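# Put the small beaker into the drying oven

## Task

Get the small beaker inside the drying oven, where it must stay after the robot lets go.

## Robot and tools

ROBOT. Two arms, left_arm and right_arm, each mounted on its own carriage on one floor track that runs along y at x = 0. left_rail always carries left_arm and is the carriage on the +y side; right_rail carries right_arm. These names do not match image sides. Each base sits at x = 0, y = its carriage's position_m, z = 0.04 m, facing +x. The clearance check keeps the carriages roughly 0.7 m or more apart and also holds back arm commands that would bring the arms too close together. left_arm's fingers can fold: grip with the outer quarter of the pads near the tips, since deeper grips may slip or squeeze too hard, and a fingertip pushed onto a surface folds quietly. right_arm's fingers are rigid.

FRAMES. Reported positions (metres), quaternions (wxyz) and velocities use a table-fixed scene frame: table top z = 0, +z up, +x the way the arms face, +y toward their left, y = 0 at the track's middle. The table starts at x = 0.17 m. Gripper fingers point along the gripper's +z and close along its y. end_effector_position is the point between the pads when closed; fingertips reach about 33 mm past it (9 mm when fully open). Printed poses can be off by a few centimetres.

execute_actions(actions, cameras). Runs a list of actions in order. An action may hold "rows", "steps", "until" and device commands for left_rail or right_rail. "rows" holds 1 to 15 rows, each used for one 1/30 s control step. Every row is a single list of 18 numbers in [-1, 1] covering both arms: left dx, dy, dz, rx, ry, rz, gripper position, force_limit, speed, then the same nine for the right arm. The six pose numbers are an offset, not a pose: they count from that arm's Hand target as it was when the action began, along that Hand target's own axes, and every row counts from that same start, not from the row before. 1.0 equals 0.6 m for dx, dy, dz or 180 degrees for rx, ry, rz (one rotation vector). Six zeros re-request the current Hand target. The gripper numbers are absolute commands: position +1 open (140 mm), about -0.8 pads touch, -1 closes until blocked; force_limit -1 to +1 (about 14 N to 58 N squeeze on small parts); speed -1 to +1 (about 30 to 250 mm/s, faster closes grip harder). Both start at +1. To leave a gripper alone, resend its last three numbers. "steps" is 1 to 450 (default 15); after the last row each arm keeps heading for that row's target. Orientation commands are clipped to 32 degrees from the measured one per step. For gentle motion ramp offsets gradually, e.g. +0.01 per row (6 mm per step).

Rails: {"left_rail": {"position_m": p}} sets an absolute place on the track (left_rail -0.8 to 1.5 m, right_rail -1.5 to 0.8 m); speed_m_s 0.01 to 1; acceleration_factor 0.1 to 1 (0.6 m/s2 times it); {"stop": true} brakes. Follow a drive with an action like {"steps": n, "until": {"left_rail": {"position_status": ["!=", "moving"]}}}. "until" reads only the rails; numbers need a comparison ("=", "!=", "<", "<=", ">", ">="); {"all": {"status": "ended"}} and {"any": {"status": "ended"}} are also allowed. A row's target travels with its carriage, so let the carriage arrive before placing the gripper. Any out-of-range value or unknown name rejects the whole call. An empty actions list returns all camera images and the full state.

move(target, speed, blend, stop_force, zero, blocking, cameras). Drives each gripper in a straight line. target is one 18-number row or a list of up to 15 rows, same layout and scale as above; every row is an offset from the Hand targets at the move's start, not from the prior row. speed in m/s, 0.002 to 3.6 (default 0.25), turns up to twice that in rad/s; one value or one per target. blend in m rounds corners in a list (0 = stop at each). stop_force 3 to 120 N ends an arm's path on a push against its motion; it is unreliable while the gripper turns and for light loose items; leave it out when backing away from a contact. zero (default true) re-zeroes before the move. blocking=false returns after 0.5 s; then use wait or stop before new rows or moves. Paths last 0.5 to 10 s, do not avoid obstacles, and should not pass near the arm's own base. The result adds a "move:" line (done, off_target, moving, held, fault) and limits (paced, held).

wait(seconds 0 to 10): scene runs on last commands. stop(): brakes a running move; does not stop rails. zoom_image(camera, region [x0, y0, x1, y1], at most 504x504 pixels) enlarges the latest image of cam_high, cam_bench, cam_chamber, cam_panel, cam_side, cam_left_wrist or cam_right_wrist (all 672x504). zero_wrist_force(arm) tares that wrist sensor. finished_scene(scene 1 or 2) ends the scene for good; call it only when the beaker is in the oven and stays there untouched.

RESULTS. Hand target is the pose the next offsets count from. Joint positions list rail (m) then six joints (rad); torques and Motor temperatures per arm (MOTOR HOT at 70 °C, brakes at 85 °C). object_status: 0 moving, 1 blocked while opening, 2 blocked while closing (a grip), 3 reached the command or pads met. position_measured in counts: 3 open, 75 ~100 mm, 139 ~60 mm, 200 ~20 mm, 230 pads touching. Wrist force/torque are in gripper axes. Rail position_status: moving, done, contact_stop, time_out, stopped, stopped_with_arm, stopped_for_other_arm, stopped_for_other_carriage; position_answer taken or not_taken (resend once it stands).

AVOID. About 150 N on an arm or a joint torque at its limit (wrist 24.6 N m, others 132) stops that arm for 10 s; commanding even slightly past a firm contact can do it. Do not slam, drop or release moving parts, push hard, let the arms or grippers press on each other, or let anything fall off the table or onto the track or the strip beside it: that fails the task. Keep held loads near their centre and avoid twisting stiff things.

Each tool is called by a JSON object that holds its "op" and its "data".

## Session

{"op": "execute_actions", "data": {"actions": []}}

Scene clock: 0.00 s.
left_arm: end_effector_position=(+0.3456, +1.2656, +0.5800) position_measured=3 object_status=3 end_effector_quat_wxyz=(+0.000, +0.000, +1.000, +0.000) | right_arm: end_effector_position=(+0.3456, -1.2269, +0.5800) position_measured=3 object_status=3 end_effector_quat_wxyz=(+0.000, +0.000, +1.000, +0.000)
Joint positions: left_arm=[1.238 -0.316 -1.725 0.971 -0.816 -1.571 -0.316] | right_arm=[-1.254 -0.316 -1.725 0.971 -0.816 -1.571 -0.316]
Joint velocities: within noise
Joint torques (N m): no reading
Motor temperatures (°C): left_arm=[32 23 28 32 33 34] | right_arm=[31 29 32 27 32 32]
Wrist force (N): no reading
Wrist torque (N m): no reading
Wrist force, peak (N): no reading
Hand target: left_arm +0.3456, +1.2656, +0.5800; +0.000, +0.000, +1.000, +0.000 | right_arm +0.3456, -1.2269, +0.5800; +0.000, +0.000, +1.000, +0.000
Tool commands: left_gripper/position=+1.0 left_gripper/force_limit=+1.0 left_gripper/speed=+1.0 right_gripper/position=+1.0 right_gripper/force_limit=+1.0 right_gripper/speed=+1.0
left_rail: position_m=1.238 position_status=done
right_rail: position_m=-1.254 position_status=done

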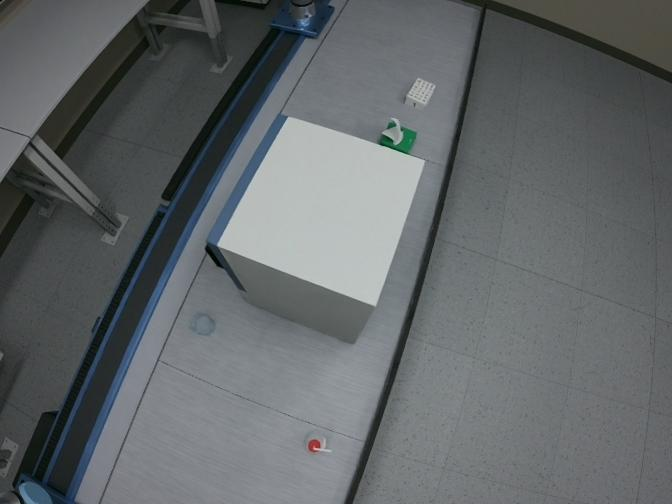

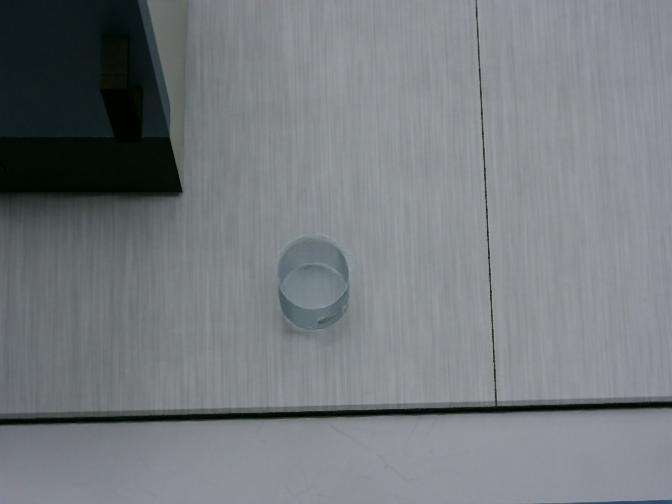

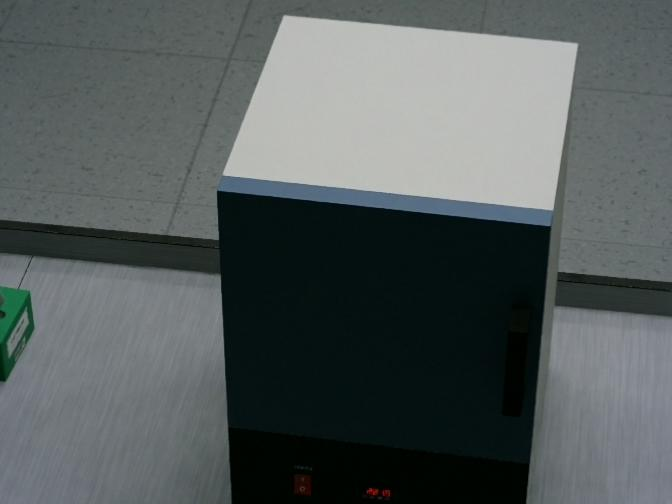

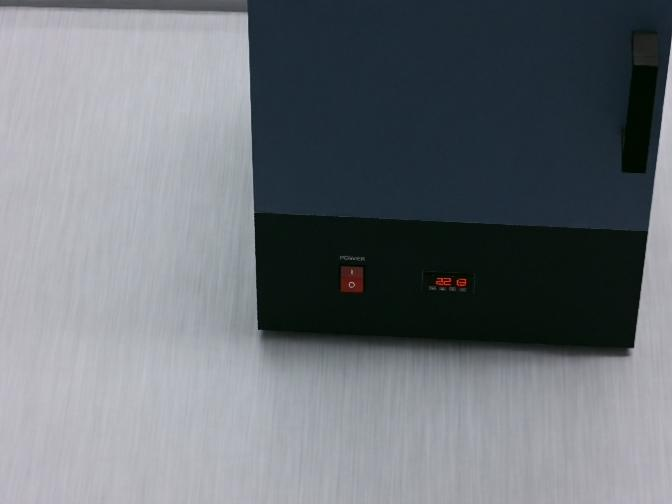

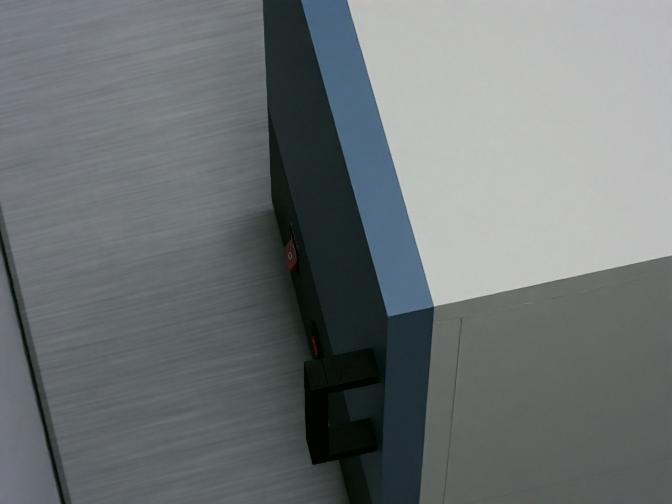

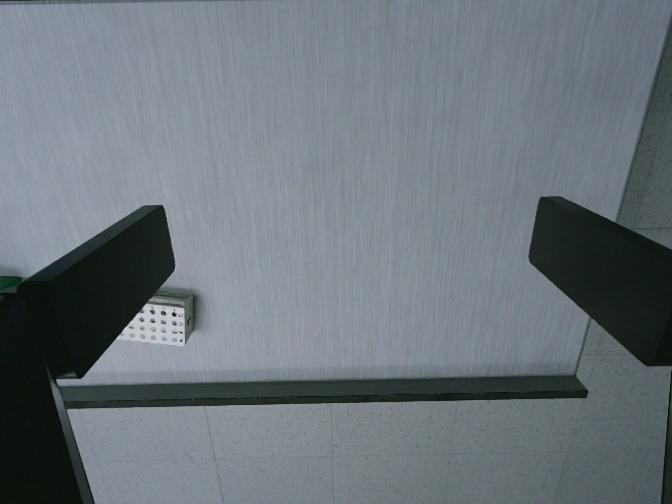

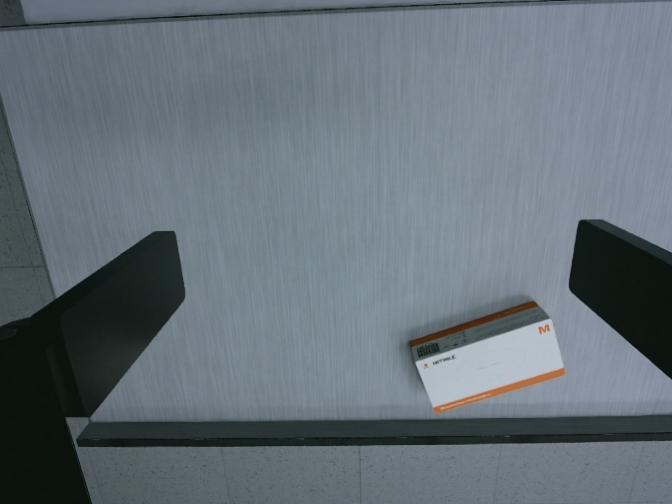

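{"op": "move", "data": {"target": [0,0,0,0,0,0,1,1,1,0.2427,0.3215,0.2667,-0.0044,-0.1666,-0.0163,1,1,1], "speed": 0.25, "blocking": false}}

{"op": "execute_actions", "data": {"actions": [{"right_rail": {"position_m": -0.45}, "steps": 300, "until": {"right_rail": {"position_status": ["!=", "moving"]}}}]}}

{"op": "execute_actions", "data": {"actions": [{"steps": 150, "until": {"right_rail": {"position_status": ["!=", "moving"]}}}], "cameras": ["cam_right_wrist","cam_side","cam_bench"]}}

Scene clock: 2.90 s.
left_arm: end_effector_position=(+0.3456, +1.2656, +0.5800) position_measured=3 object_status=3 end_effector_quat_wxyz=(+0.000, +0.000, +1.000, +0.000) | right_arm: end_effector_position=(+0.3077, -1.1765, +0.5383) position_measured=3 object_status=3 end_effector_quat_wxyz=(+0.060, -0.008, +0.998, +0.006) end_effector_velocity=(-0.123, +0.158, -0.136) end_effector_angular_velocity=(+0.041, -0.415, +0.054)
Joint positions: left_arm=[1.238 -0.316 -1.725 0.971 -0.816 -1.571 -0.316] | right_arm=[-1.254 -0.231 -1.963 1.302 -1.024 -1.53 -0.245]
Joint velocities: left_arm=[within noise] | right_arm=[0 0.333 -0.726 0.966 -0.646 0.102 0.293]
Joint torques (N m): left_arm=[-0.35 -12.48 -18.98 -3.14 -0.08 -0.08] | right_arm=[17.78 -22.84 -6.08 -8.21 3.21 1.81]
Wrist force (N): left_arm=[0.1 0.2 0.5] | right_arm=[-0.1 -0.2 -0.1]
Wrist torque (N m): left_arm=[0.06 -0.03 0.00] | right_arm=[-0.07 0.00 -0.11]
Wrist force, peak (N): left_arm=[-0.1 0.4 0.4] | right_arm=[-1.7 -1.4 -0.4]
Hand target: left_arm +0.3456, +1.2656, +0.5800; +0.000, +0.000, +1.000, +0.000 | right_arm +0.2894, -1.1525, +0.5183; +0.101, -0.010, +0.995, +0.003
Tool commands: left_gripper/position=+1.0 left_gripper/force_limit=+1.0 left_gripper/speed=+1.0 right_gripper/position=+1.0 right_gripper/force_limit=+1.0 right_gripper/speed=+1.0
Off the commanded pose: left_arm 0.000 m, 0 deg | right_arm 0.214 m, 23 deg.
left_rail: position_m=1.238 position_status=done
right_rail: position_m=-1.254 position_status=done
move: running

Scene clock: 4.37 s.
left_arm: end_effector_position=(+0.3456, +1.2656, +0.5800) position_measured=3 object_status=3 end_effector_quat_wxyz=(+0.000, +0.000, +1.000, +0.000) | right_arm: end_effector_position=(+0.2000, -0.4626, +0.4200) position_measured=3 object_status=3 end_effector_quat_wxyz=(+0.259, -0.026, +0.966, +0.007) end_effector_velocity=(-0.001, +0.530, -0.001) end_effector_angular_velocity=(-0.010, -0.001, -0.005)
Joint positions: left_arm=[1.238 -0.316 -1.725 0.971 -0.816 -1.571 -0.316] | right_arm=[-0.683 0.698 -2.318 1.971 -1.656 -1.875 0.578]
Joint velocities: left_arm=[within noise] | right_arm=[0.529 0.023 0.011 -0.003 0.005 -0.019 0.023]
Joint torques (N m): left_arm=[-0.04 -12.42 -18.69 -3.11 -0.07 -0.09] | right_arm=[10.79 19.99 -33.38 -1.69 -3.13 1.52]
Wrist force (N): left_arm=[0.0 0.4 0.2] | right_arm=[0.5 0.8 0.6]
Wrist torque (N m): left_arm=[0.08 0.00 0.00] | right_arm=[0.11 -0.24 -0.04]
Wrist force, peak (N): left_arm=[-0.3 0.7 0.5] | right_arm=[1.8 -0.9 2.3]
Hand target: left_arm +0.3456, +1.2656, +0.5800; +0.000, +0.000, +1.000, +0.000 | right_arm +0.2000, -0.4626, +0.4200; +0.259, -0.025, +0.966, +0.007
Tool commands: left_gripper/position=+1.0 left_gripper/force_limit=+1.0 left_gripper/speed=+1.0 right_gripper/position=+1.0 right_gripper/force_limit=+1.0 right_gripper/speed=+1.0
Off the commanded pose: left_arm 0.000 m, 0 deg | right_arm 0.000 m, 0 deg.
left_rail: position_m=1.238 position_status=done
right_rail: position_m=-0.683 position_m_goal=-0.450 position_status=moving position_answer=taken
earlier move: done

Scene clock: 5.50 s.
left_arm: end_effector_position=(+0.3456, +1.2656, +0.5800) position_measured=3 object_status=3 end_effector_quat_wxyz=(+0.000, +0.000, +1.000, +0.000) | right_arm: end_effector_position=(+0.2000, -0.2299, +0.4200) position_measured=3 object_status=3 end_effector_quat_wxyz=(+0.259, -0.025, +0.966, +0.007)
Joint positions: left_arm=[1.238 -0.316 -1.725 0.971 -0.816 -1.571 -0.316] | right_arm=[-0.45 0.7 -2.317 1.971 -1.655 -1.877 0.58]
Joint torques (N m): left_arm=[-0.5 -13.48 -18.1 -3.08 0.17 -0.08] | right_arm=[10.09 19.59 -29.93 -1.39 -2.94 1.26]
Wrist force (N): left_arm=[-0.1 0.3 0.2] | right_arm=[0.6 -0.2 0.6]
Wrist torque (N m): left_arm=[0.07 0.00 0.00] | right_arm=[-0.04 -0.26 -0.03]
Wrist force, peak (N): left_arm=[0.2 0.5 0.4] | right_arm=[0.3 0.9 0.9]
Hand target: left_arm +0.3456, +1.2656, +0.5800; +0.000, +0.000, +1.000, +0.000 | right_arm +0.2000, -0.2299, +0.4200; +0.259, -0.025, +0.966, +0.007
Tool commands: left_gripper/position=+1.0 left_gripper/force_limit=+1.0 left_gripper/speed=+1.0 right_gripper/position=+1.0 right_gripper/force_limit=+1.0 right_gripper/speed=+1.0
Off the commanded pose: left_arm 0.000 m, 0 deg | right_arm 0.000 m, 0 deg.
left_rail: position_m=1.238 position_status=done
right_rail: position_m=-0.450 position_status=done
Images, in order (width x height): cam_bench 672x504, cam_side 672x504, cam_right_wrist 672x504.

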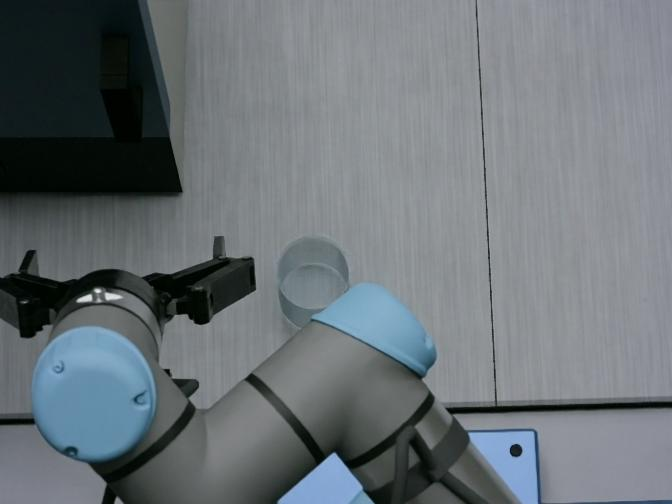

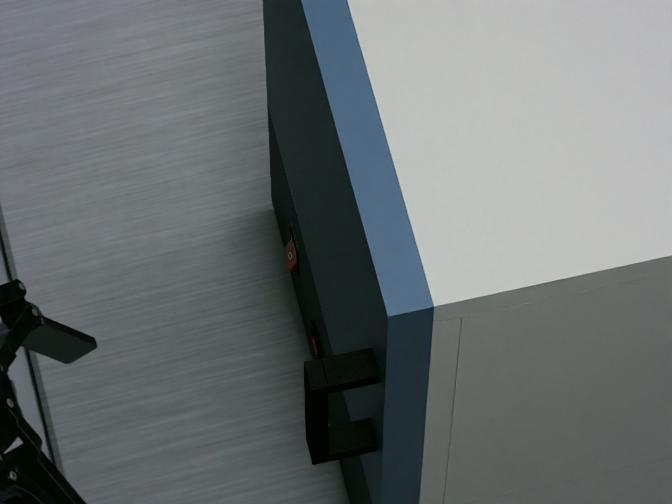

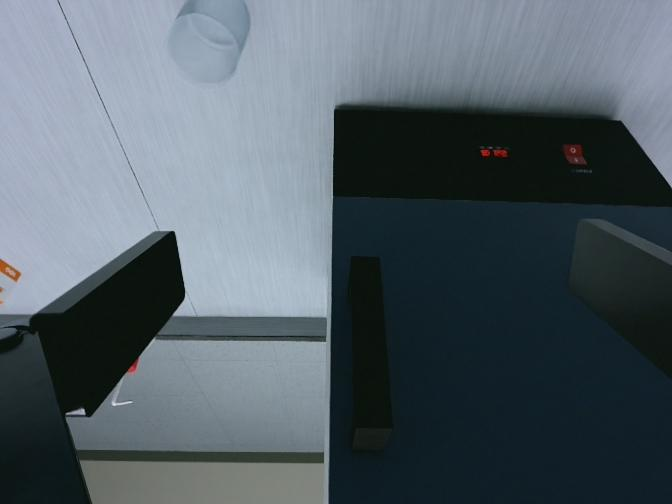

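{"op": "move", "data": {"target": [0,0,0,0,0,0,1,1,1,-0.1968,0.0047,0.2003,0.0058,0,0.0101,1,1,1], "speed": 0.15, "stop_force": 20, "cameras": ["cam_right_wrist","cam_side"]}}

Scene clock: 9.80 s.
left_arm: end_effector_position=(+0.3456, +1.2656, +0.5800) position_measured=3 object_status=3 end_effector_quat_wxyz=(+0.000, +0.000, +1.000, +0.000) | right_arm: end_effector_position=(+0.3620, -0.2185, +0.3749) position_measured=3 object_status=3 end_effector_quat_wxyz=(+0.259, -0.008, +0.966, +0.002)
Joint positions: left_arm=[1.238 -0.316 -1.725 0.971 -0.816 -1.571 -0.316] | right_arm=[-0.45 0.39 -2.065 2.012 -2.012 -1.754 0.328]
Joint torques (N m): left_arm=[-0.22 -13.1 -17.64 -3.03 -0.02 -0.02] | right_arm=[-9.88 9.44 -32.88 -6.56 2.19 -1.87]
Wrist force (N): left_arm=[-0.1 0.3 -0.1] | right_arm=[0.2 -0.2 1.1]
Wrist torque (N m): left_arm=[0.08 0.02 0.00] | right_arm=[-0.13 -0.18 0.09]
Wrist force, peak (N): left_arm=[-0.2 0.1 0.6] | right_arm=[-1.1 -0.5 2.0]
Hand target: left_arm +0.3456, +1.2656, +0.5800; +0.000, +0.000, +1.000, +0.000 | right_arm +0.3620, -0.2185, +0.3749; +0.259, -0.008, +0.966, +0.002
Off the commanded pose: left_arm 0.000 m, 0 deg | right_arm 0.000 m, 0 deg.
left_rail: position_m=1.238 position_status=done
right_rail: position_m=-0.450 position_status=done
move: done
Images, in order (width x height): cam_side 672x504, cam_right_wrist 672x504.

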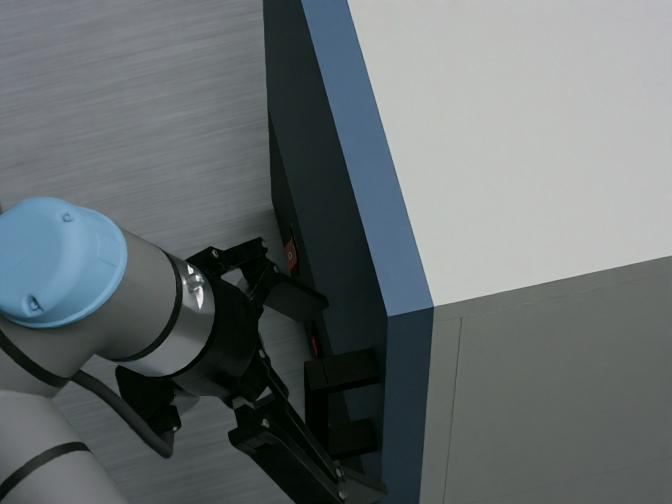

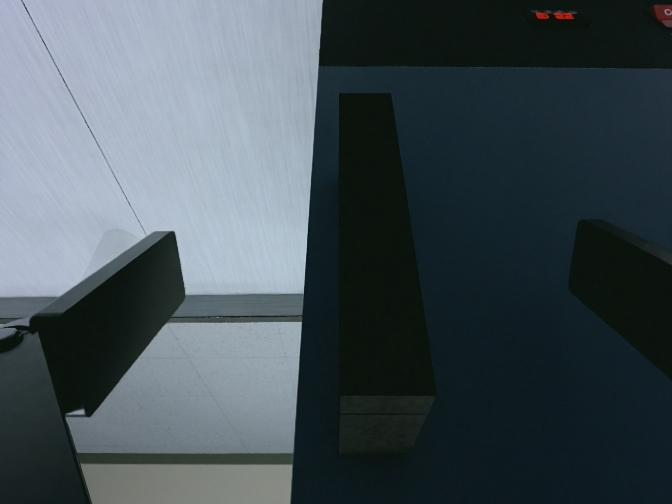

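{"op": "execute_actions", "data": {"actions": [{"rows": [[0,0,0,0,0,0,1,1,1,0,-0.0012,0,0,0,0,-0.25,0.2,0.1]], "steps": 27}, {"rows": [[0,0,0,0,0,0,1,1,1,0,0,0,0,0,0,-1,0.2,-0.9]], "steps": 33}], "cameras": ["cam_right_wrist"]}}

Scene clock: 12.63 s.
left_arm: end_effector_position=(+0.3456, +1.2656, +0.5800) position_measured=3 object_status=3 end_effector_quat_wxyz=(+0.000, +0.000, +1.000, +0.000) | right_arm: end_effector_position=(+0.3620, -0.2192, +0.3749) position_measured=199 object_status=2 end_effector_quat_wxyz=(+0.259, -0.008, +0.966, +0.002)
Joint positions: left_arm=[1.238 -0.316 -1.725 0.971 -0.816 -1.571 -0.316] | right_arm=[-0.45 0.388 -2.066 2.013 -2.011 -1.753 0.326]
Joint torques (N m): left_arm=[-0.15 -13.37 -18.44 -2.96 0.16 0.11] | right_arm=[-6.63 -8.27 -22.52 -10.46 2.72 -1.78]
Wrist force (N): left_arm=[0.1 0.0 0.3] | right_arm=[14.6 -12.1 -8.0]
Wrist torque (N m): left_arm=[0.01 -0.01 0.00] | right_arm=[0.25 -0.42 0.81]
Wrist force, peak (N): left_arm=[-0.1 0.2 0.6] | right_arm=[14.9 -12.8 -8.0]
Hand target: left_arm +0.3456, +1.2656, +0.5800; +0.000, +0.000, +1.000, +0.000 | right_arm +0.3620, -0.2192, +0.3749; +0.259, -0.008, +0.966, +0.002
Off the commanded pose: left_arm 0.000 m, 0 deg | right_arm 0.000 m, 0 deg.
left_rail: position_m=1.238 position_status=done
right_rail: position_m=-0.450 position_status=done
Images, in order (width x height): cam_right_wrist 672x504.

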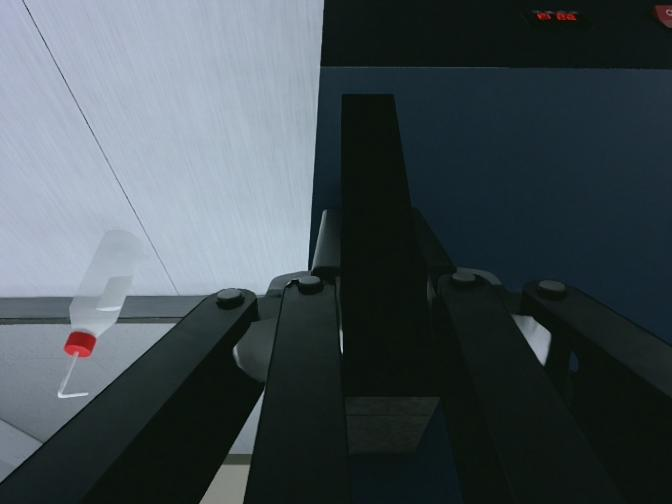

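{"op": "move", "data": {"target": [[0,0,0,0,0,0,1,1,1,0.0361,0.0103,-0.0209,0.0111,0,0.0192,-1,0.2,-0.9],[0,0,0,0,0,0,1,1,1,0.0888,0.0322,-0.0513,0.0278,0,0.0481,-1,0.2,-0.9]], "speed": [0.06,0.09], "blend": 0.004}}

Scene clock: 17.27 s.
left_arm: end_effector_position=(+0.3456, +1.2656, +0.5800) position_measured=3 object_status=3 end_effector_quat_wxyz=(+0.000, +0.000, +1.000, +0.000) | right_arm: end_effector_position=(+0.3002, -0.2009, +0.3750) position_measured=199 object_status=2 end_effector_quat_wxyz=(+0.258, +0.077, +0.963, -0.020)
Joint positions: left_arm=[1.238 -0.316 -1.725 0.971 -0.816 -1.571 -0.316] | right_arm=[-0.45 0.635 -2.069 1.989 -1.876 -1.935 0.722]
Joint torques (N m): left_arm=[-0.24 -13.81 -17.82 -2.93 0.17 -0.08] | right_arm=[20.92 17.81 -40.95 -10.55 5.09 0.68]
Wrist force (N): left_arm=[0.0 0.0 0.0] | right_arm=[9.6 -45.2 -1.6]
Wrist torque (N m): left_arm=[-0.01 0.01 0.00] | right_arm=[-0.80 -0.18 0.66]
Wrist force, peak (N): left_arm=[0.0 0.2 0.6] | right_arm=[9.7 -45.2 -1.5]
Hand target: left_arm +0.3456, +1.2656, +0.5800; +0.000, +0.000, +1.000, +0.000 | right_arm +0.3001, -0.2009, +0.3750; +0.258, +0.077, +0.963, -0.020
Off the commanded pose: left_arm 0.000 m, 0 deg | right_arm 0.000 m, 0 deg.
left_rail: position_m=1.238 position_status=done
right_rail: position_m=-0.450 position_status=done
move: done

{"op": "move", "data": {"target": [[0,0,0,0,0,0,1,1,1,0.0449,0.0104,-0.0259,0.0139,0,0.0241,-1,0.2,-0.9],[0,0,0,0,0,0,1,1,1,0.0888,0.0278,-0.0513,0.0278,0,0.0481,-1,0.2,-0.9]], "speed": 0.1, "blend": [0.004, 0]}}

Scene clock: 22.50 s.
left_arm: end_effector_position=(+0.3456, +1.2656, +0.5800) position_measured=3 object_status=3 end_effector_quat_wxyz=(+0.000, +0.000, +1.000, +0.000) | right_arm: end_effector_position=(+0.2420, -0.1747, +0.3750) position_measured=199 object_status=2 end_effector_quat_wxyz=(+0.255, +0.160, +0.953, -0.043)
Joint positions: left_arm=[1.238 -0.316 -1.725 0.971 -0.816 -1.571 -0.316] | right_arm=[-0.45 0.884 -1.997 1.907 -1.678 -2.059 1.168]
Joint torques (N m): left_arm=[0.1 -13.4 -17.85 -2.81 0.15 -0.09] | right_arm=[11.47 -4.7 -39.47 2.34 -7.48 0.88]
Wrist force (N): left_arm=[0.0 0.3 0.2] | right_arm=[3.1 25.9 23.4]
Wrist torque (N m): left_arm=[0.05 -0.01 0.00] | right_arm=[0.66 0.22 0.73]
Wrist force, peak (N): left_arm=[0.1 0.5 0.5] | right_arm=[9.3 -46.3 -1.9]
Hand target: left_arm +0.3456, +1.2656, +0.5800; +0.000, +0.000, +1.000, +0.000 | right_arm +0.2420, -0.1747, +0.3750; +0.255, +0.160, +0.953, -0.043
Off the commanded pose: left_arm 0.000 m, 0 deg | right_arm 0.000 m, 0 deg.
left_rail: position_m=1.238 position_status=done
right_rail: position_m=-0.450 position_status=done
move: done

{"op": "move", "data": {"target": [[0,0,0,0,0,0,1,1,1,0.0449,0.0154,-0.0259,0.0139,0,0.0241,-1,0.2,-0.9],[0,0,0,0,0,0,1,1,1,0.0884,0.0335,-0.0510,0.0278,0,0.0481,-1,0.2,-0.9]], "speed": 0.1, "blend": [0.004, 0]}}

Scene clock: 24.83 s.
left_arm: end_effector_position=(+0.3456, +1.2656, +0.5800) position_measured=3 object_status=3 end_effector_quat_wxyz=(+0.000, +0.000, +1.000, +0.000) | right_arm: end_effector_position=(+0.1907, -0.1357, +0.3750) position_measured=199 object_status=2 end_effector_quat_wxyz=(+0.250, +0.243, +0.935, -0.065)
Joint positions: left_arm=[1.238 -0.316 -1.725 0.971 -0.816 -1.571 -0.316] | right_arm=[-0.45 1.086 -1.856 1.766 -1.467 -2.094 1.597]
Joint torques (N m): left_arm=[-0.1 -13.56 -17.89 -2.64 0.36 0.04] | right_arm=[8.58 8.8 -35.41 -6.82 -5.28 0.29]
Wrist force (N): left_arm=[-0.1 0.2 0.2] | right_arm=[4.1 -25.1 0.8]
Wrist torque (N m): left_arm=[0.04 0.03 0.00] | right_arm=[-0.49 0.39 0.76]
Wrist force, peak (N): left_arm=[-0.1 0.1 0.6] | right_arm=[2.4 26.4 24.0]
Hand target: left_arm +0.3456, +1.2656, +0.5800; +0.000, +0.000, +1.000, +0.000 | right_arm +0.1907, -0.1357, +0.3750; +0.250, +0.243, +0.935, -0.065
Off the commanded pose: left_arm 0.000 m, 0 deg | right_arm 0.000 m, 0 deg.
left_rail: position_m=1.238 position_status=done
right_rail: position_m=-0.450 position_status=done
move: done

{"op": "move", "data": {"target": [[0,0,0,0,0,0,1,1,1,0,-0.0015,0,0,0,0,0.1,0.2,-0.5],[0,0,0,0,0,0,1,1,1,-0.1443,0.0019,-0.3882,0,0,0,0.1,0.2,-0.5]], "speed": [0.05, 0.25]}}

{"op": "move", "data": {"target": [0,0,0,0,0,0,1,1,1,-0.3679,-0.2662,0.2124,0.0139,0.0556,0.0297,-1,-1,0], "speed": 0.25, "blocking": false}}

{"op": "execute_actions", "data": {"actions": [{"right_rail": {"position_m": -0.27}, "steps": 150, "until": {"right_rail": {"position_status": ["!=", "moving"]}}}], "cameras": ["cam_high", "cam_right_wrist", "cam_side"]}}

Scene clock: 31.73 s.
left_arm: end_effector_position=(+0.3456, +1.2656, +0.5800) position_measured=3 object_status=3 end_effector_quat_wxyz=(+0.000, +0.000, +1.000, +0.000) | right_arm: end_effector_position=(+0.1551, -0.1145, +0.6200) position_measured=117 object_status=3 end_effector_quat_wxyz=(+0.250, +0.243, +0.935, -0.065)
Joint positions: left_arm=[1.238 -0.316 -1.725 0.971 -0.816 -1.571 -0.316] | right_arm=[-0.45 1.194 -1.559 0.802 -0.738 -2.089 1.722]
Joint torques (N m): left_arm=[0.04 -12.95 -18.36 -2.65 0.38 0] | right_arm=[10.35 -3.89 -28.89 -0.36 1.34 1.51]
Wrist force (N): left_arm=[0.0 0.3 0.3] | right_arm=[1.4 -1.9 1.5]
Wrist torque (N m): left_arm=[0.07 0.00 -0.01] | right_arm=[-0.48 -0.40 -0.02]
Wrist force, peak (N): left_arm=[0.0 0.2 0.6] | right_arm=[4.1 -25.7 0.4]
Hand target: left_arm +0.3456, +1.2656, +0.5800; +0.000, +0.000, +1.000, +0.000 | right_arm +0.1551, -0.1145, +0.6200; +0.250, +0.243, +0.935, -0.065
Off the commanded pose: left_arm 0.000 m, 0 deg | right_arm 0.000 m, 0 deg.
left_rail: position_m=1.238 position_status=done
right_rail: position_m=-0.450 position_status=done
move: done

Scene clock: 32.23 s.
left_arm: end_effector_position=(+0.3456, +1.2656, +0.5800) position_measured=3 object_status=3 end_effector_quat_wxyz=(+0.000, +0.000, +1.000, +0.000) | right_arm: end_effector_position=(+0.1886, -0.1792, +0.6204) position_measured=212 object_status=0 end_effector_quat_wxyz=(+0.232, +0.259, +0.935, -0.066) end_effector_velocity=(+0.107, -0.204, +0.001) end_effector_angular_velocity=(+0.054, +0.098, -0.098)
Joint positions: left_arm=[1.238 -0.316 -1.725 0.971 -0.816 -1.571 -0.316] | right_arm=[-0.45 0.999 -1.706 0.945 -0.822 -2.057 1.536]
Joint velocities: left_arm=[within noise] | right_arm=[0 -0.707 -0.43 0.393 -0.276 0.12 -0.686]
Joint torques (N m): left_arm=[0.6 -13.72 -17.23 -2.77 0.44 -0.15] | right_arm=[-24.64 -30.44 -7.99 -6.84 2.02 -2.78]
Wrist force (N): left_arm=[0.1 0.3 0.3] | right_arm=[1.6 -2.1 0.6]
Wrist torque (N m): left_arm=[0.06 -0.03 0.00] | right_arm=[-0.50 -0.41 0.18]
Wrist force, peak (N): left_arm=[0.4 0.2 0.2] | right_arm=[3.0 -1.1 0.9]
Hand target: left_arm +0.3456, +1.2656, +0.5800; +0.000, +0.000, +1.000, +0.000 | right_arm +0.2080, -0.2106, +0.6200; +0.220, +0.262, +0.938, -0.060
Tool commands: left_gripper/position=+1.0 left_gripper/force_limit=+1.0 left_gripper/speed=+1.0 right_gripper/position=-1.0 right_gripper/force_limit=-1.0 right_gripper/speed=+0.0
Off the commanded pose: left_arm 0.000 m, 0 deg | right_arm 0.228 m, 9 deg.
left_rail: position_m=1.238 position_status=done
right_rail: position_m=-0.450 position_status=done
move: running

Scene clock: 33.40 s.
left_arm: end_effector_position=(+0.3456, +1.2656, +0.5800) position_measured=3 object_status=3 end_effector_quat_wxyz=(+0.000, +0.000, +1.000, +0.000) | right_arm: end_effector_position=(+0.2997, -0.1972, +0.6202) position_measured=233 object_status=3 end_effector_quat_wxyz=(+0.167, +0.297, +0.939, -0.054) end_effector_velocity=(+0.005, -0.009, +0.000) end_effector_angular_velocity=(+0.039, +0.016, +0.018)
Joint positions: left_arm=[1.238 -0.316 -1.725 0.971 -0.816 -1.571 -0.316] | right_arm=[-0.27 0.01 -1.937 1.126 -1.049 -1.776 0.592]
Joint velocities: left_arm=[within noise] | right_arm=[0.001 -0.106 -0.003 -0.01 0.007 0.072 -0.11]
Joint torques (N m): left_arm=[0.34 -13.25 -17.19 -2.68 0.45 -0.17] | right_arm=[-11.14 -14.97 -24.27 -0.8 2.46 -1.32]
Wrist force (N): left_arm=[-0.3 0.1 0.4] | right_arm=[0.9 -1.4 0.9]
Wrist torque (N m): left_arm=[0.03 0.05 0.00] | right_arm=[-0.34 -0.29 0.21]
Wrist force, peak (N): left_arm=[-0.3 0.2 0.5] | right_arm=[0.7 -3.4 0.8]
Hand target: left_arm +0.3456, +1.2656, +0.5800; +0.000, +0.000, +1.000, +0.000 | right_arm +0.3001, -0.1982, +0.6200; +0.165, +0.296, +0.939, -0.052
Tool commands: left_gripper/position=+1.0 left_gripper/force_limit=+1.0 left_gripper/speed=+1.0 right_gripper/position=-1.0 right_gripper/force_limit=-1.0 right_gripper/speed=+0.0
Off the commanded pose: left_arm 0.000 m, 0 deg | right_arm 0.001 m, 0 deg.
left_rail: position_m=1.238 position_status=done
right_rail: position_m=-0.270 position_status=done
earlier move: running
Images, in order (width x height): cam_high 672x504, cam_side 672x504, cam_right_wrist 672x504.

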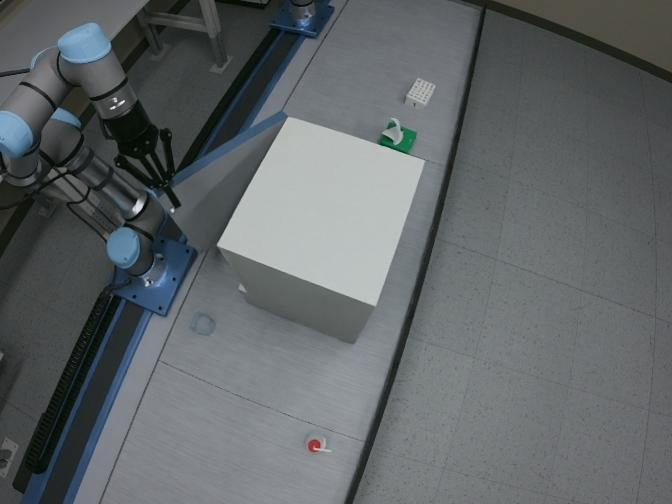

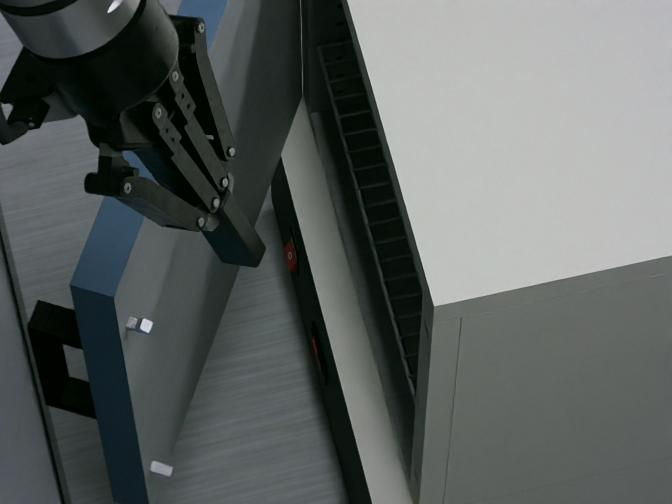

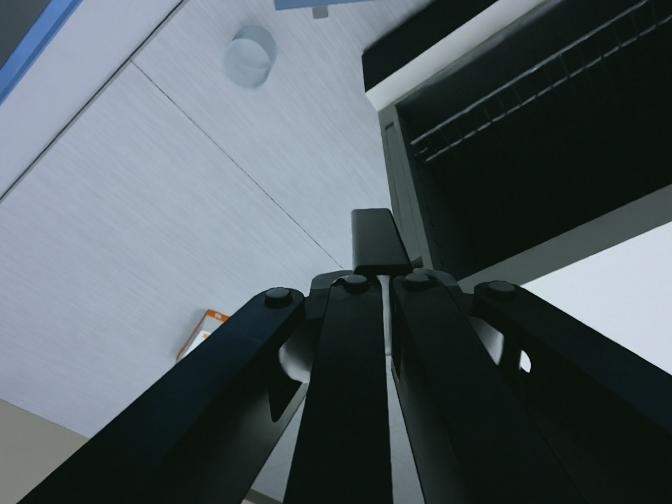

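{"op": "zoom_image", "data": {"camera": "cam_right_wrist", "region": [190, 0, 320, 110]}}

{"op": "move", "data": {"target": [0,0,0,0,0,0,1,1,1,0.0485,0,0.1331,0,0,0,-1,-1,0], "speed": 0.12, "stop_force": 20}}

Scaled by 3.877 from the camera's 672x504 image, which has a finer 960x720 frame.

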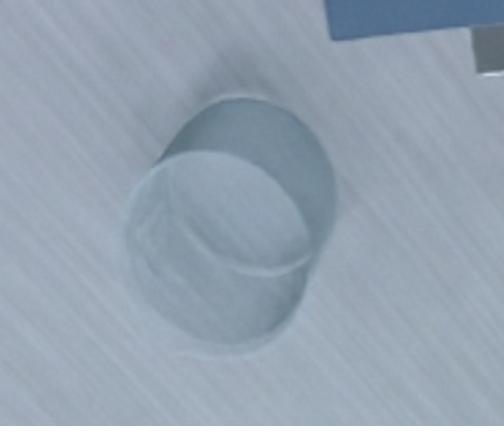

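a move is refused until a result has shown your running move's end: call wait (it returns as soon as the move ends) or stop first; nothing of this call was run
Scene clock: 34.30 s.
left_arm: end_effector_position=(+0.3456, +1.2656, +0.5800) position_measured=3 object_status=3 end_effector_quat_wxyz=(+0.000, +0.000, +1.000, +0.000) | right_arm: end_effector_position=(+0.3001, -0.1980, +0.6200) position_measured=233 object_status=3 end_effector_quat_wxyz=(+0.165, +0.296, +0.939, -0.052)
Joint positions: left_arm=[1.238 -0.316 -1.725 0.971 -0.816 -1.571 -0.316] | right_arm=[-0.27 -0.001 -1.938 1.125 -1.048 -1.768 0.581]
Joint torques (N m): left_arm=[0.18 -13.9 -16.9 -2.66 0.38 0] | right_arm=[-10.83 -16.6 -27.19 -1.04 2.22 -1.77]
Wrist force (N): left_arm=[-0.1 0.3 0.0] | right_arm=[1.2 -1.3 0.7]
Wrist torque (N m): left_arm=[0.05 0.01 0.00] | right_arm=[-0.32 -0.33 0.16]
Wrist force, peak (N): left_arm=[0.2 0.4 0.5] | right_arm=[1.4 -1.4 0.8]
Hand target: left_arm +0.3456, +1.2656, +0.5800; +0.000, +0.000, +1.000, +0.000 | right_arm +0.3001, -0.1980, +0.6200; +0.165, +0.296, +0.939, -0.052
Tool commands: left_gripper/position=+1.0 left_gripper/force_limit=+1.0 left_gripper/speed=+1.0 right_gripper/position=-1.0 right_gripper/force_limit=-1.0 right_gripper/speed=+0.0
Off the commanded pose: left_arm 0.000 m, 0 deg | right_arm 0.000 m, 0 deg.
left_rail: position_m=1.238 position_status=done
right_rail: position_m=-0.270 position_status=done
earlier move: done

{"op": "move", "data": {"target": [[0,0,0,0,0,0,1,1,1,0.0485,0,0.1331,0,0,0,-1,-1,0],[0,0,0,0,0,0,1,1,1,0.1846,0.0035,0.0836,0.0057,0,0.0157,-1,-1,0],[0,0,0,0,0,0,1,1,1,0.3601,0.0673,0.0197,0.0133,0,0.0365,-1,-1,0],[0,0,0,0,0,0,1,1,1,0.4956,0.1847,-0.0296,0.019,0,0.0522,-1,-1,0],[0,0,0,0,0,0,1,1,1,0.5547,0.2704,-0.0511,0.019,0,0.0522,-1,-1,0]], "speed": [0.12, 0.07, 0.13, 0.14, 0.12], "blend": [0.02, 0.015, 0.03, 0.03, 0], "cameras": ["cam_high", "cam_side", "cam_right_wrist"]}}

Scene clock: 41.53 s.
left_arm: end_effector_position=(+0.3456, +1.2656, +0.5800) position_measured=3 object_status=3 end_effector_quat_wxyz=(+0.000, +0.000, +1.000, +0.000) | right_arm: end_effector_position=(+0.1283, +0.1202, +0.5350) position_measured=233 object_status=3 end_effector_quat_wxyz=(+0.160, +0.377, +0.910, -0.067)
Joint positions: left_arm=[1.238 -0.316 -1.725 0.971 -0.816 -1.571 -0.316] | right_arm=[-0.27 1.168 -1.52 0.943 -0.859 -1.893 1.976]
Joint torques (N m): left_arm=[0.05 -14.14 -17.43 -2.5 0.43 -0.05] | right_arm=[10.63 -10.62 -30.53 -0.55 1.74 1.26]
Motor temperatures (°C): left_arm=[32 23 28 31 33 34] | right_arm=[30 29 32 27 32 32]
Wrist force (N): left_arm=[0.1 0.2 0.2] | right_arm=[0.5 -2.6 1.3]
Wrist torque (N m): left_arm=[0.03 -0.02 0.01] | right_arm=[-0.38 -0.23 -0.02]
Wrist force, peak (N): left_arm=[0.0 0.5 0.5] | right_arm=[-1.8 -4.2 0.8]
Hand target: left_arm +0.3456, +1.2656, +0.5800; +0.000, +0.000, +1.000, +0.000 | right_arm +0.1283, +0.1203, +0.5350; +0.160, +0.377, +0.910, -0.067
Off the commanded pose: left_arm 0.000 m, 0 deg | right_arm 0.000 m, 0 deg.
left_rail: position_m=1.238 position_status=done
right_rail: position_m=-0.270 position_status=done
move: done
Images, in order (width x height): cam_high 672x504, cam_side 672x504, cam_right_wrist 672x504.

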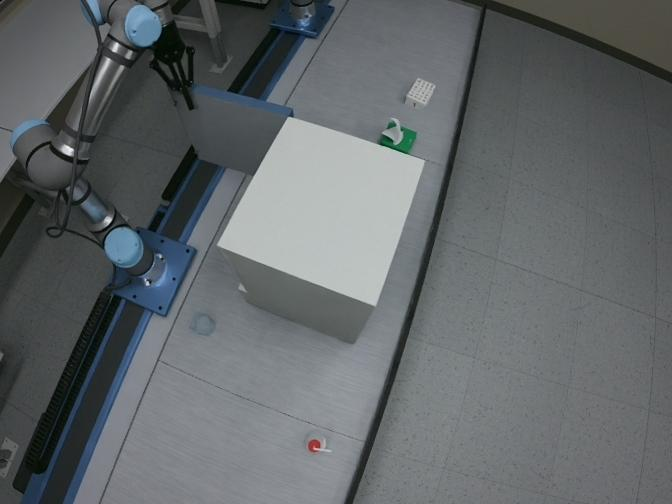

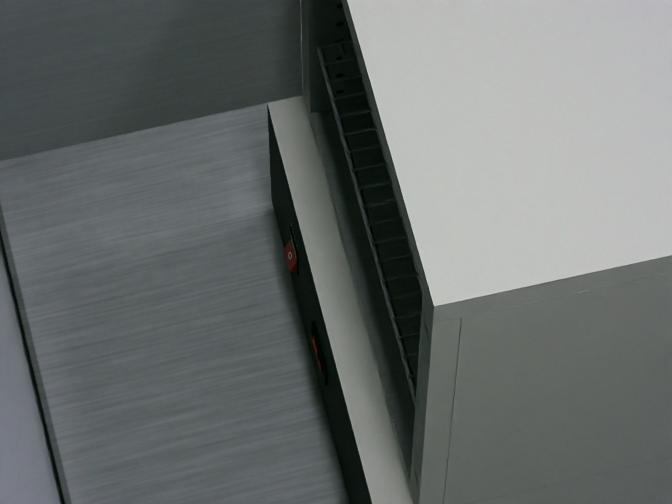

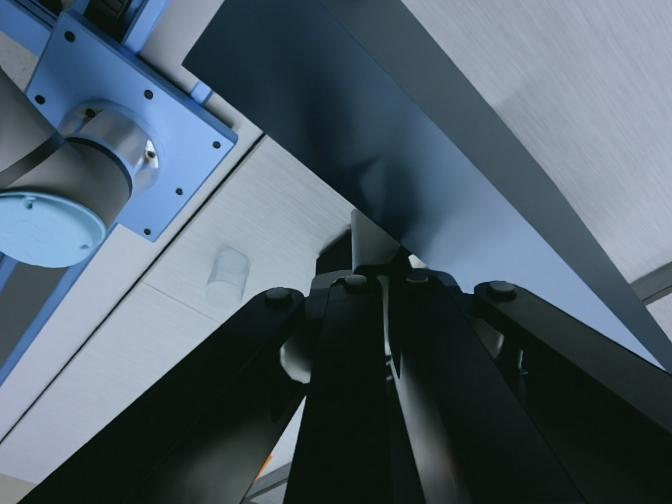

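{"op": "move", "data": {"target": [[0,0,0,0,0,0,1,1,1,-0.1772,-0.1414,0.0645,0,0,0,-1,-1,0],[0,0,0,0,0,0,1,1,1,0.2031,0.1466,0.5202,-0.2704,-0.1089,-0.4244,1,-0.6,0.6]], "speed": [0.25, 0.4], "blend": [0.05, 0], "blocking": false}}

{"op": "execute_actions", "data": {"actions": [{"right_rail": {"position_m": -0.93}, "steps": 200, "until": {"right_rail": {"position_status": ["!=", "moving"]}}}]}}

{"op": "wait", "data": {"seconds": 3, "cameras": ["cam_right_wrist", "cam_high"]}}

Scene clock: 46.90 s.
left_arm: end_effector_position=(+0.3456, +1.2656, +0.5800) position_measured=3 object_status=3 end_effector_quat_wxyz=(+0.000, +0.000, +1.000, +0.000) | right_arm: end_effector_position=(+0.1383, +0.0455, +0.5346) position_measured=233 object_status=3 end_effector_quat_wxyz=(+0.161, +0.378, +0.909, -0.070) end_effector_velocity=(+0.029, -0.237, -0.001) end_effector_angular_velocity=(-0.010, -0.004, -0.006)
Joint positions: left_arm=[1.238 -0.316 -1.725 0.971 -0.816 -1.571 -0.316] | right_arm=[-0.27 1.069 -1.697 1.122 -0.888 -1.908 1.875]
Joint velocities: left_arm=[within noise] | right_arm=[0 -0.367 -0.548 0.502 -0.072 -0.047 -0.379]
Joint torques (N m): left_arm=[0 -14.02 -17.48 -2.43 0.61 -0.08] | right_arm=[-17.35 -36.17 -8.57 -5.55 -3.45 -1.95]
Wrist force (N): left_arm=[-0.1 0.2 0.4] | right_arm=[1.5 -1.8 0.3]
Wrist torque (N m): left_arm=[0.05 0.01 0.00] | right_arm=[-0.40 -0.33 0.19]
Wrist force, peak (N): left_arm=[0.1 0.6 0.1] | right_arm=[0.7 -2.8 1.4]
Hand target: left_arm +0.3456, +1.2656, +0.5800; +0.000, +0.000, +1.000, +0.000 | right_arm +0.1442, +0.0096, +0.5350; +0.160, +0.377, +0.910, -0.067
Tool commands: left_gripper/position=+1.0 left_gripper/force_limit=+1.0 left_gripper/speed=+1.0 right_gripper/position=-1.0 right_gripper/force_limit=-1.0 right_gripper/speed=+0.0
Off the commanded pose: left_arm 0.000 m, 0 deg | right_arm 0.367 m, 93 deg.
left_rail: position_m=1.238 position_status=done
right_rail: position_m=-0.270 position_status=done
move: running; path passed 0 of 2 targets; target 2's new numbers were not sent

Scene clock: 49.07 s.
left_arm: end_effector_position=(+0.3456, +1.2656, +0.5800) position_measured=3 object_status=3 end_effector_quat_wxyz=(+0.000, +0.000, +1.000, +0.000) | right_arm: end_effector_position=(+0.1793, -0.4919, +0.2213) position_measured=233 object_status=3 end_effector_quat_wxyz=(+0.336, -0.300, +0.886, +0.111) end_effector_velocity=(+0.019, +0.096, -0.146) end_effector_angular_velocity=(+0.011, -0.197, +0.732)
Joint positions: left_arm=[1.238 -0.316 -1.725 0.971 -0.816 -1.571 -0.316] | right_arm=[-0.93 1.086 -1.854 2.445 -2.837 -1.857 0.332]
Joint velocities: left_arm=[within noise] | right_arm=[0 -0.243 0.412 0.377 -1.146 0.478 -0.904]
Joint torques (N m): left_arm=[0.06 -14.4 -16.82 -2.39 0.67 0.03] | right_arm=[-13.51 6.81 -13.45 -11.17 3.94 -2.82]
Wrist force (N): left_arm=[-0.3 0.2 0.3] | right_arm=[1.6 -2.0 1.3]
Wrist torque (N m): left_arm=[0.05 0.07 0.00] | right_arm=[-0.54 -0.35 0.20]
Wrist force, peak (N): left_arm=[-0.2 0.3 0.5] | right_arm=[0.9 -3.0 1.1]
Hand target: left_arm +0.3456, +1.2656, +0.5800; +0.000, +0.000, +1.000, +0.000 | right_arm +0.1846, -0.4733, +0.2023; +0.353, -0.349, +0.856, +0.145
Tool commands: left_gripper/position=+1.0 left_gripper/force_limit=+1.0 left_gripper/speed=+1.0 right_gripper/position=-1.0 right_gripper/force_limit=-1.0 right_gripper/speed=+0.0
Off the commanded pose: left_arm 0.000 m, 0 deg | right_arm 0.030 m, 8 deg.
left_rail: position_m=1.238 position_status=done
right_rail: position_m=-0.930 position_status=done
earlier move: running; path passed 1 of 2 targets; target 2's new numbers were not sent

Scene clock: 50.67 s.
left_arm: end_effector_position=(+0.3456, +1.2656, +0.5800) position_measured=3 object_status=3 end_effector_quat_wxyz=(+0.000, +0.000, +1.000, +0.000) | right_arm: end_effector_position=(+0.1848, -0.4721, +0.2000) position_measured=3 object_status=0 end_effector_quat_wxyz=(+0.353, -0.354, +0.854, +0.147)
Joint positions: left_arm=[1.238 -0.316 -1.725 0.971 -0.816 -1.571 -0.316] | right_arm=[-0.93 1.02 -1.771 2.525 -3.096 -1.735 0.167]
Joint torques (N m): left_arm=[-0.2 -14.41 -17.26 -2.46 0.68 -0.05] | right_arm=[-11.44 4.27 -9.91 -6.56 2.25 -1.89]
Wrist force (N): left_arm=[-0.1 0.1 0.3] | right_arm=[1.4 -2.2 1.6]
Wrist torque (N m): left_arm=[0.02 0.02 0.00] | right_arm=[-0.62 -0.44 0.06]
Wrist force, peak (N): left_arm=[-0.1 0.4 0.5] | right_arm=[1.7 -2.4 2.2]
Hand target: left_arm +0.3456, +1.2656, +0.5800; +0.000, +0.000, +1.000, +0.000 | right_arm +0.1848, -0.4721, +0.2000; +0.353, -0.354, +0.854, +0.147
Tool commands: left_gripper/position=+1.0 left_gripper/force_limit=+1.0 left_gripper/speed=+1.0 right_gripper/position=+1.0 right_gripper/force_limit=-0.6 right_gripper/speed=+0.6
Off the commanded pose: left_arm 0.000 m, 0 deg | right_arm 0.000 m, 0 deg.
left_rail: position_m=1.238 position_status=done
right_rail: position_m=-0.930 position_status=done
earlier move: done
wait: 1.60 of 3 s (the move ended)
Images, in order (width x height): cam_high 672x504, cam_right_wrist 672x504.

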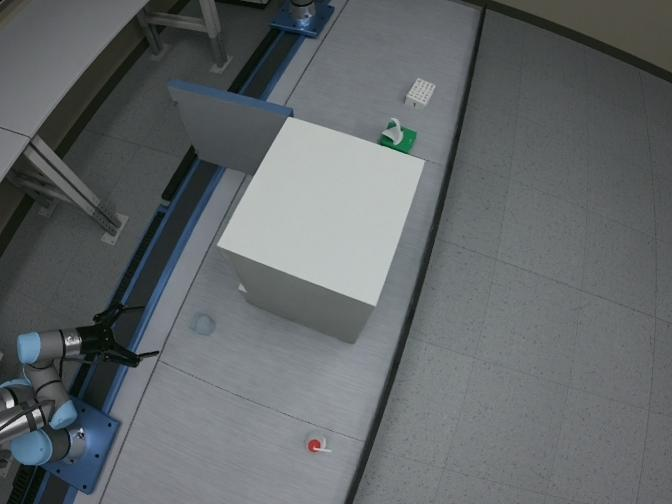

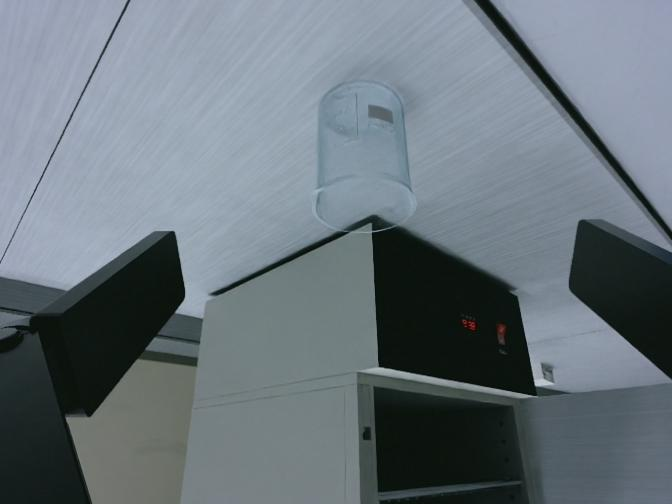

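{"op": "zoom_image", "data": {"camera": "cam_right_wrist", "region": [290, 60, 440, 250]}}

Scaled by 2.653 from the camera's 672x504 image, which has a finer 960x720 frame.

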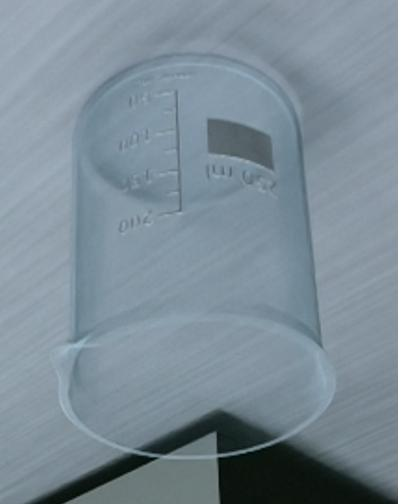

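{"op": "move", "data": {"target": [0,0,0,0,0,0,1,1,1,0.0077,0.0111,0.3223,0,0,0,1,-0.6,0.6], "speed": 0.2, "cameras": ["cam_right_wrist"]}}

Scene clock: 54.53 s.
left_arm: end_effector_position=(+0.3456, +1.2656, +0.5800) position_measured=3 object_status=3 end_effector_quat_wxyz=(+0.000, +0.000, +1.000, +0.000) | right_arm: end_effector_position=(+0.2744, -0.3730, +0.0600) position_measured=3 object_status=3 end_effector_quat_wxyz=(+0.353, -0.354, +0.854, +0.147)
Joint positions: left_arm=[1.238 -0.316 -1.725 0.971 -0.816 -1.571 -0.316] | right_arm=[-0.93 0.959 -1.093 2.325 -3.58 -1.692 0.123]
Joint torques (N m): left_arm=[-0.47 -14.36 -17.14 -2.36 0.6 -0.12] | right_arm=[-10.13 -19.07 -16.77 -6.51 0.27 -1.94]
Wrist force (N): left_arm=[0.0 0.2 0.5] | right_arm=[1.6 -1.8 1.2]
Wrist torque (N m): left_arm=[0.05 0.01 0.01] | right_arm=[-0.47 -0.48 0.07]
Wrist force, peak (N): left_arm=[-0.2 0.3 0.7] | right_arm=[1.9 -1.6 2.8]
Hand target: left_arm +0.3456, +1.2656, +0.5800; +0.000, +0.000, +1.000, +0.000 | right_arm +0.2744, -0.3730, +0.0600; +0.353, -0.354, +0.854, +0.147
Off the commanded pose: left_arm 0.000 m, 0 deg | right_arm 0.000 m, 0 deg.
left_rail: position_m=1.238 position_status=done
right_rail: position_m=-0.930 position_status=done
move: done
Images, in order (width x height): cam_right_wrist 672x504.

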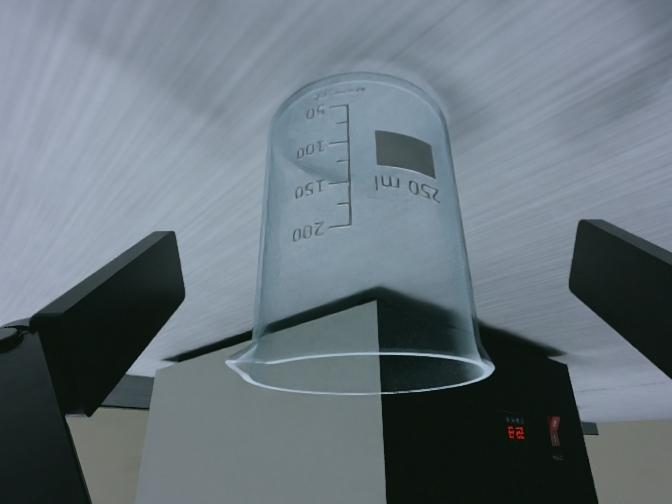

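{"op": "move", "data": {"target": [[0,0,0,0,0,0,1,1,1,0,-0.01,0,0,0,0,0.4,-0.6,0],[0,0,0,0,0,0,1,1,1,0,-0.01,0,0,0,0,-1,-0.6,-1]], "speed": 0.05}}

Scene clock: 57.60 s.
left_arm: end_effector_position=(+0.3456, +1.2656, +0.5800) position_measured=3 object_status=3 end_effector_quat_wxyz=(+0.000, +0.000, +1.000, +0.000) | right_arm: end_effector_position=(+0.2787, -0.3772, +0.0600) position_measured=123 object_status=0 end_effector_quat_wxyz=(+0.353, -0.354, +0.854, +0.147)
Joint positions: left_arm=[1.238 -0.316 -1.725 0.971 -0.816 -1.571 -0.316] | right_arm=[-0.93 0.944 -1.096 2.332 -3.586 -1.682 0.113]
Joint torques (N m): left_arm=[0.15 -14.65 -16.52 -2.26 0.7 -0.04] | right_arm=[-10.18 -42.25 -0.98 -3.21 0.94 -1.53]
Wrist force (N): left_arm=[-0.2 0.2 0.4] | right_arm=[-2.5 0.2 -2.7]
Wrist torque (N m): left_arm=[0.04 0.04 0.00] | right_arm=[-0.63 -0.29 0.25]
Wrist force, peak (N): left_arm=[-0.4 0.5 0.3] | right_arm=[-2.4 0.6 -2.9]
Hand target: left_arm +0.3456, +1.2656, +0.5800; +0.000, +0.000, +1.000, +0.000 | right_arm +0.2787, -0.3772, +0.0600; +0.353, -0.354, +0.854, +0.147
Off the commanded pose: left_arm 0.000 m, 0 deg | right_arm 0.000 m, 0 deg.
left_rail: position_m=1.238 position_status=done
right_rail: position_m=-0.930 position_status=done
move: done


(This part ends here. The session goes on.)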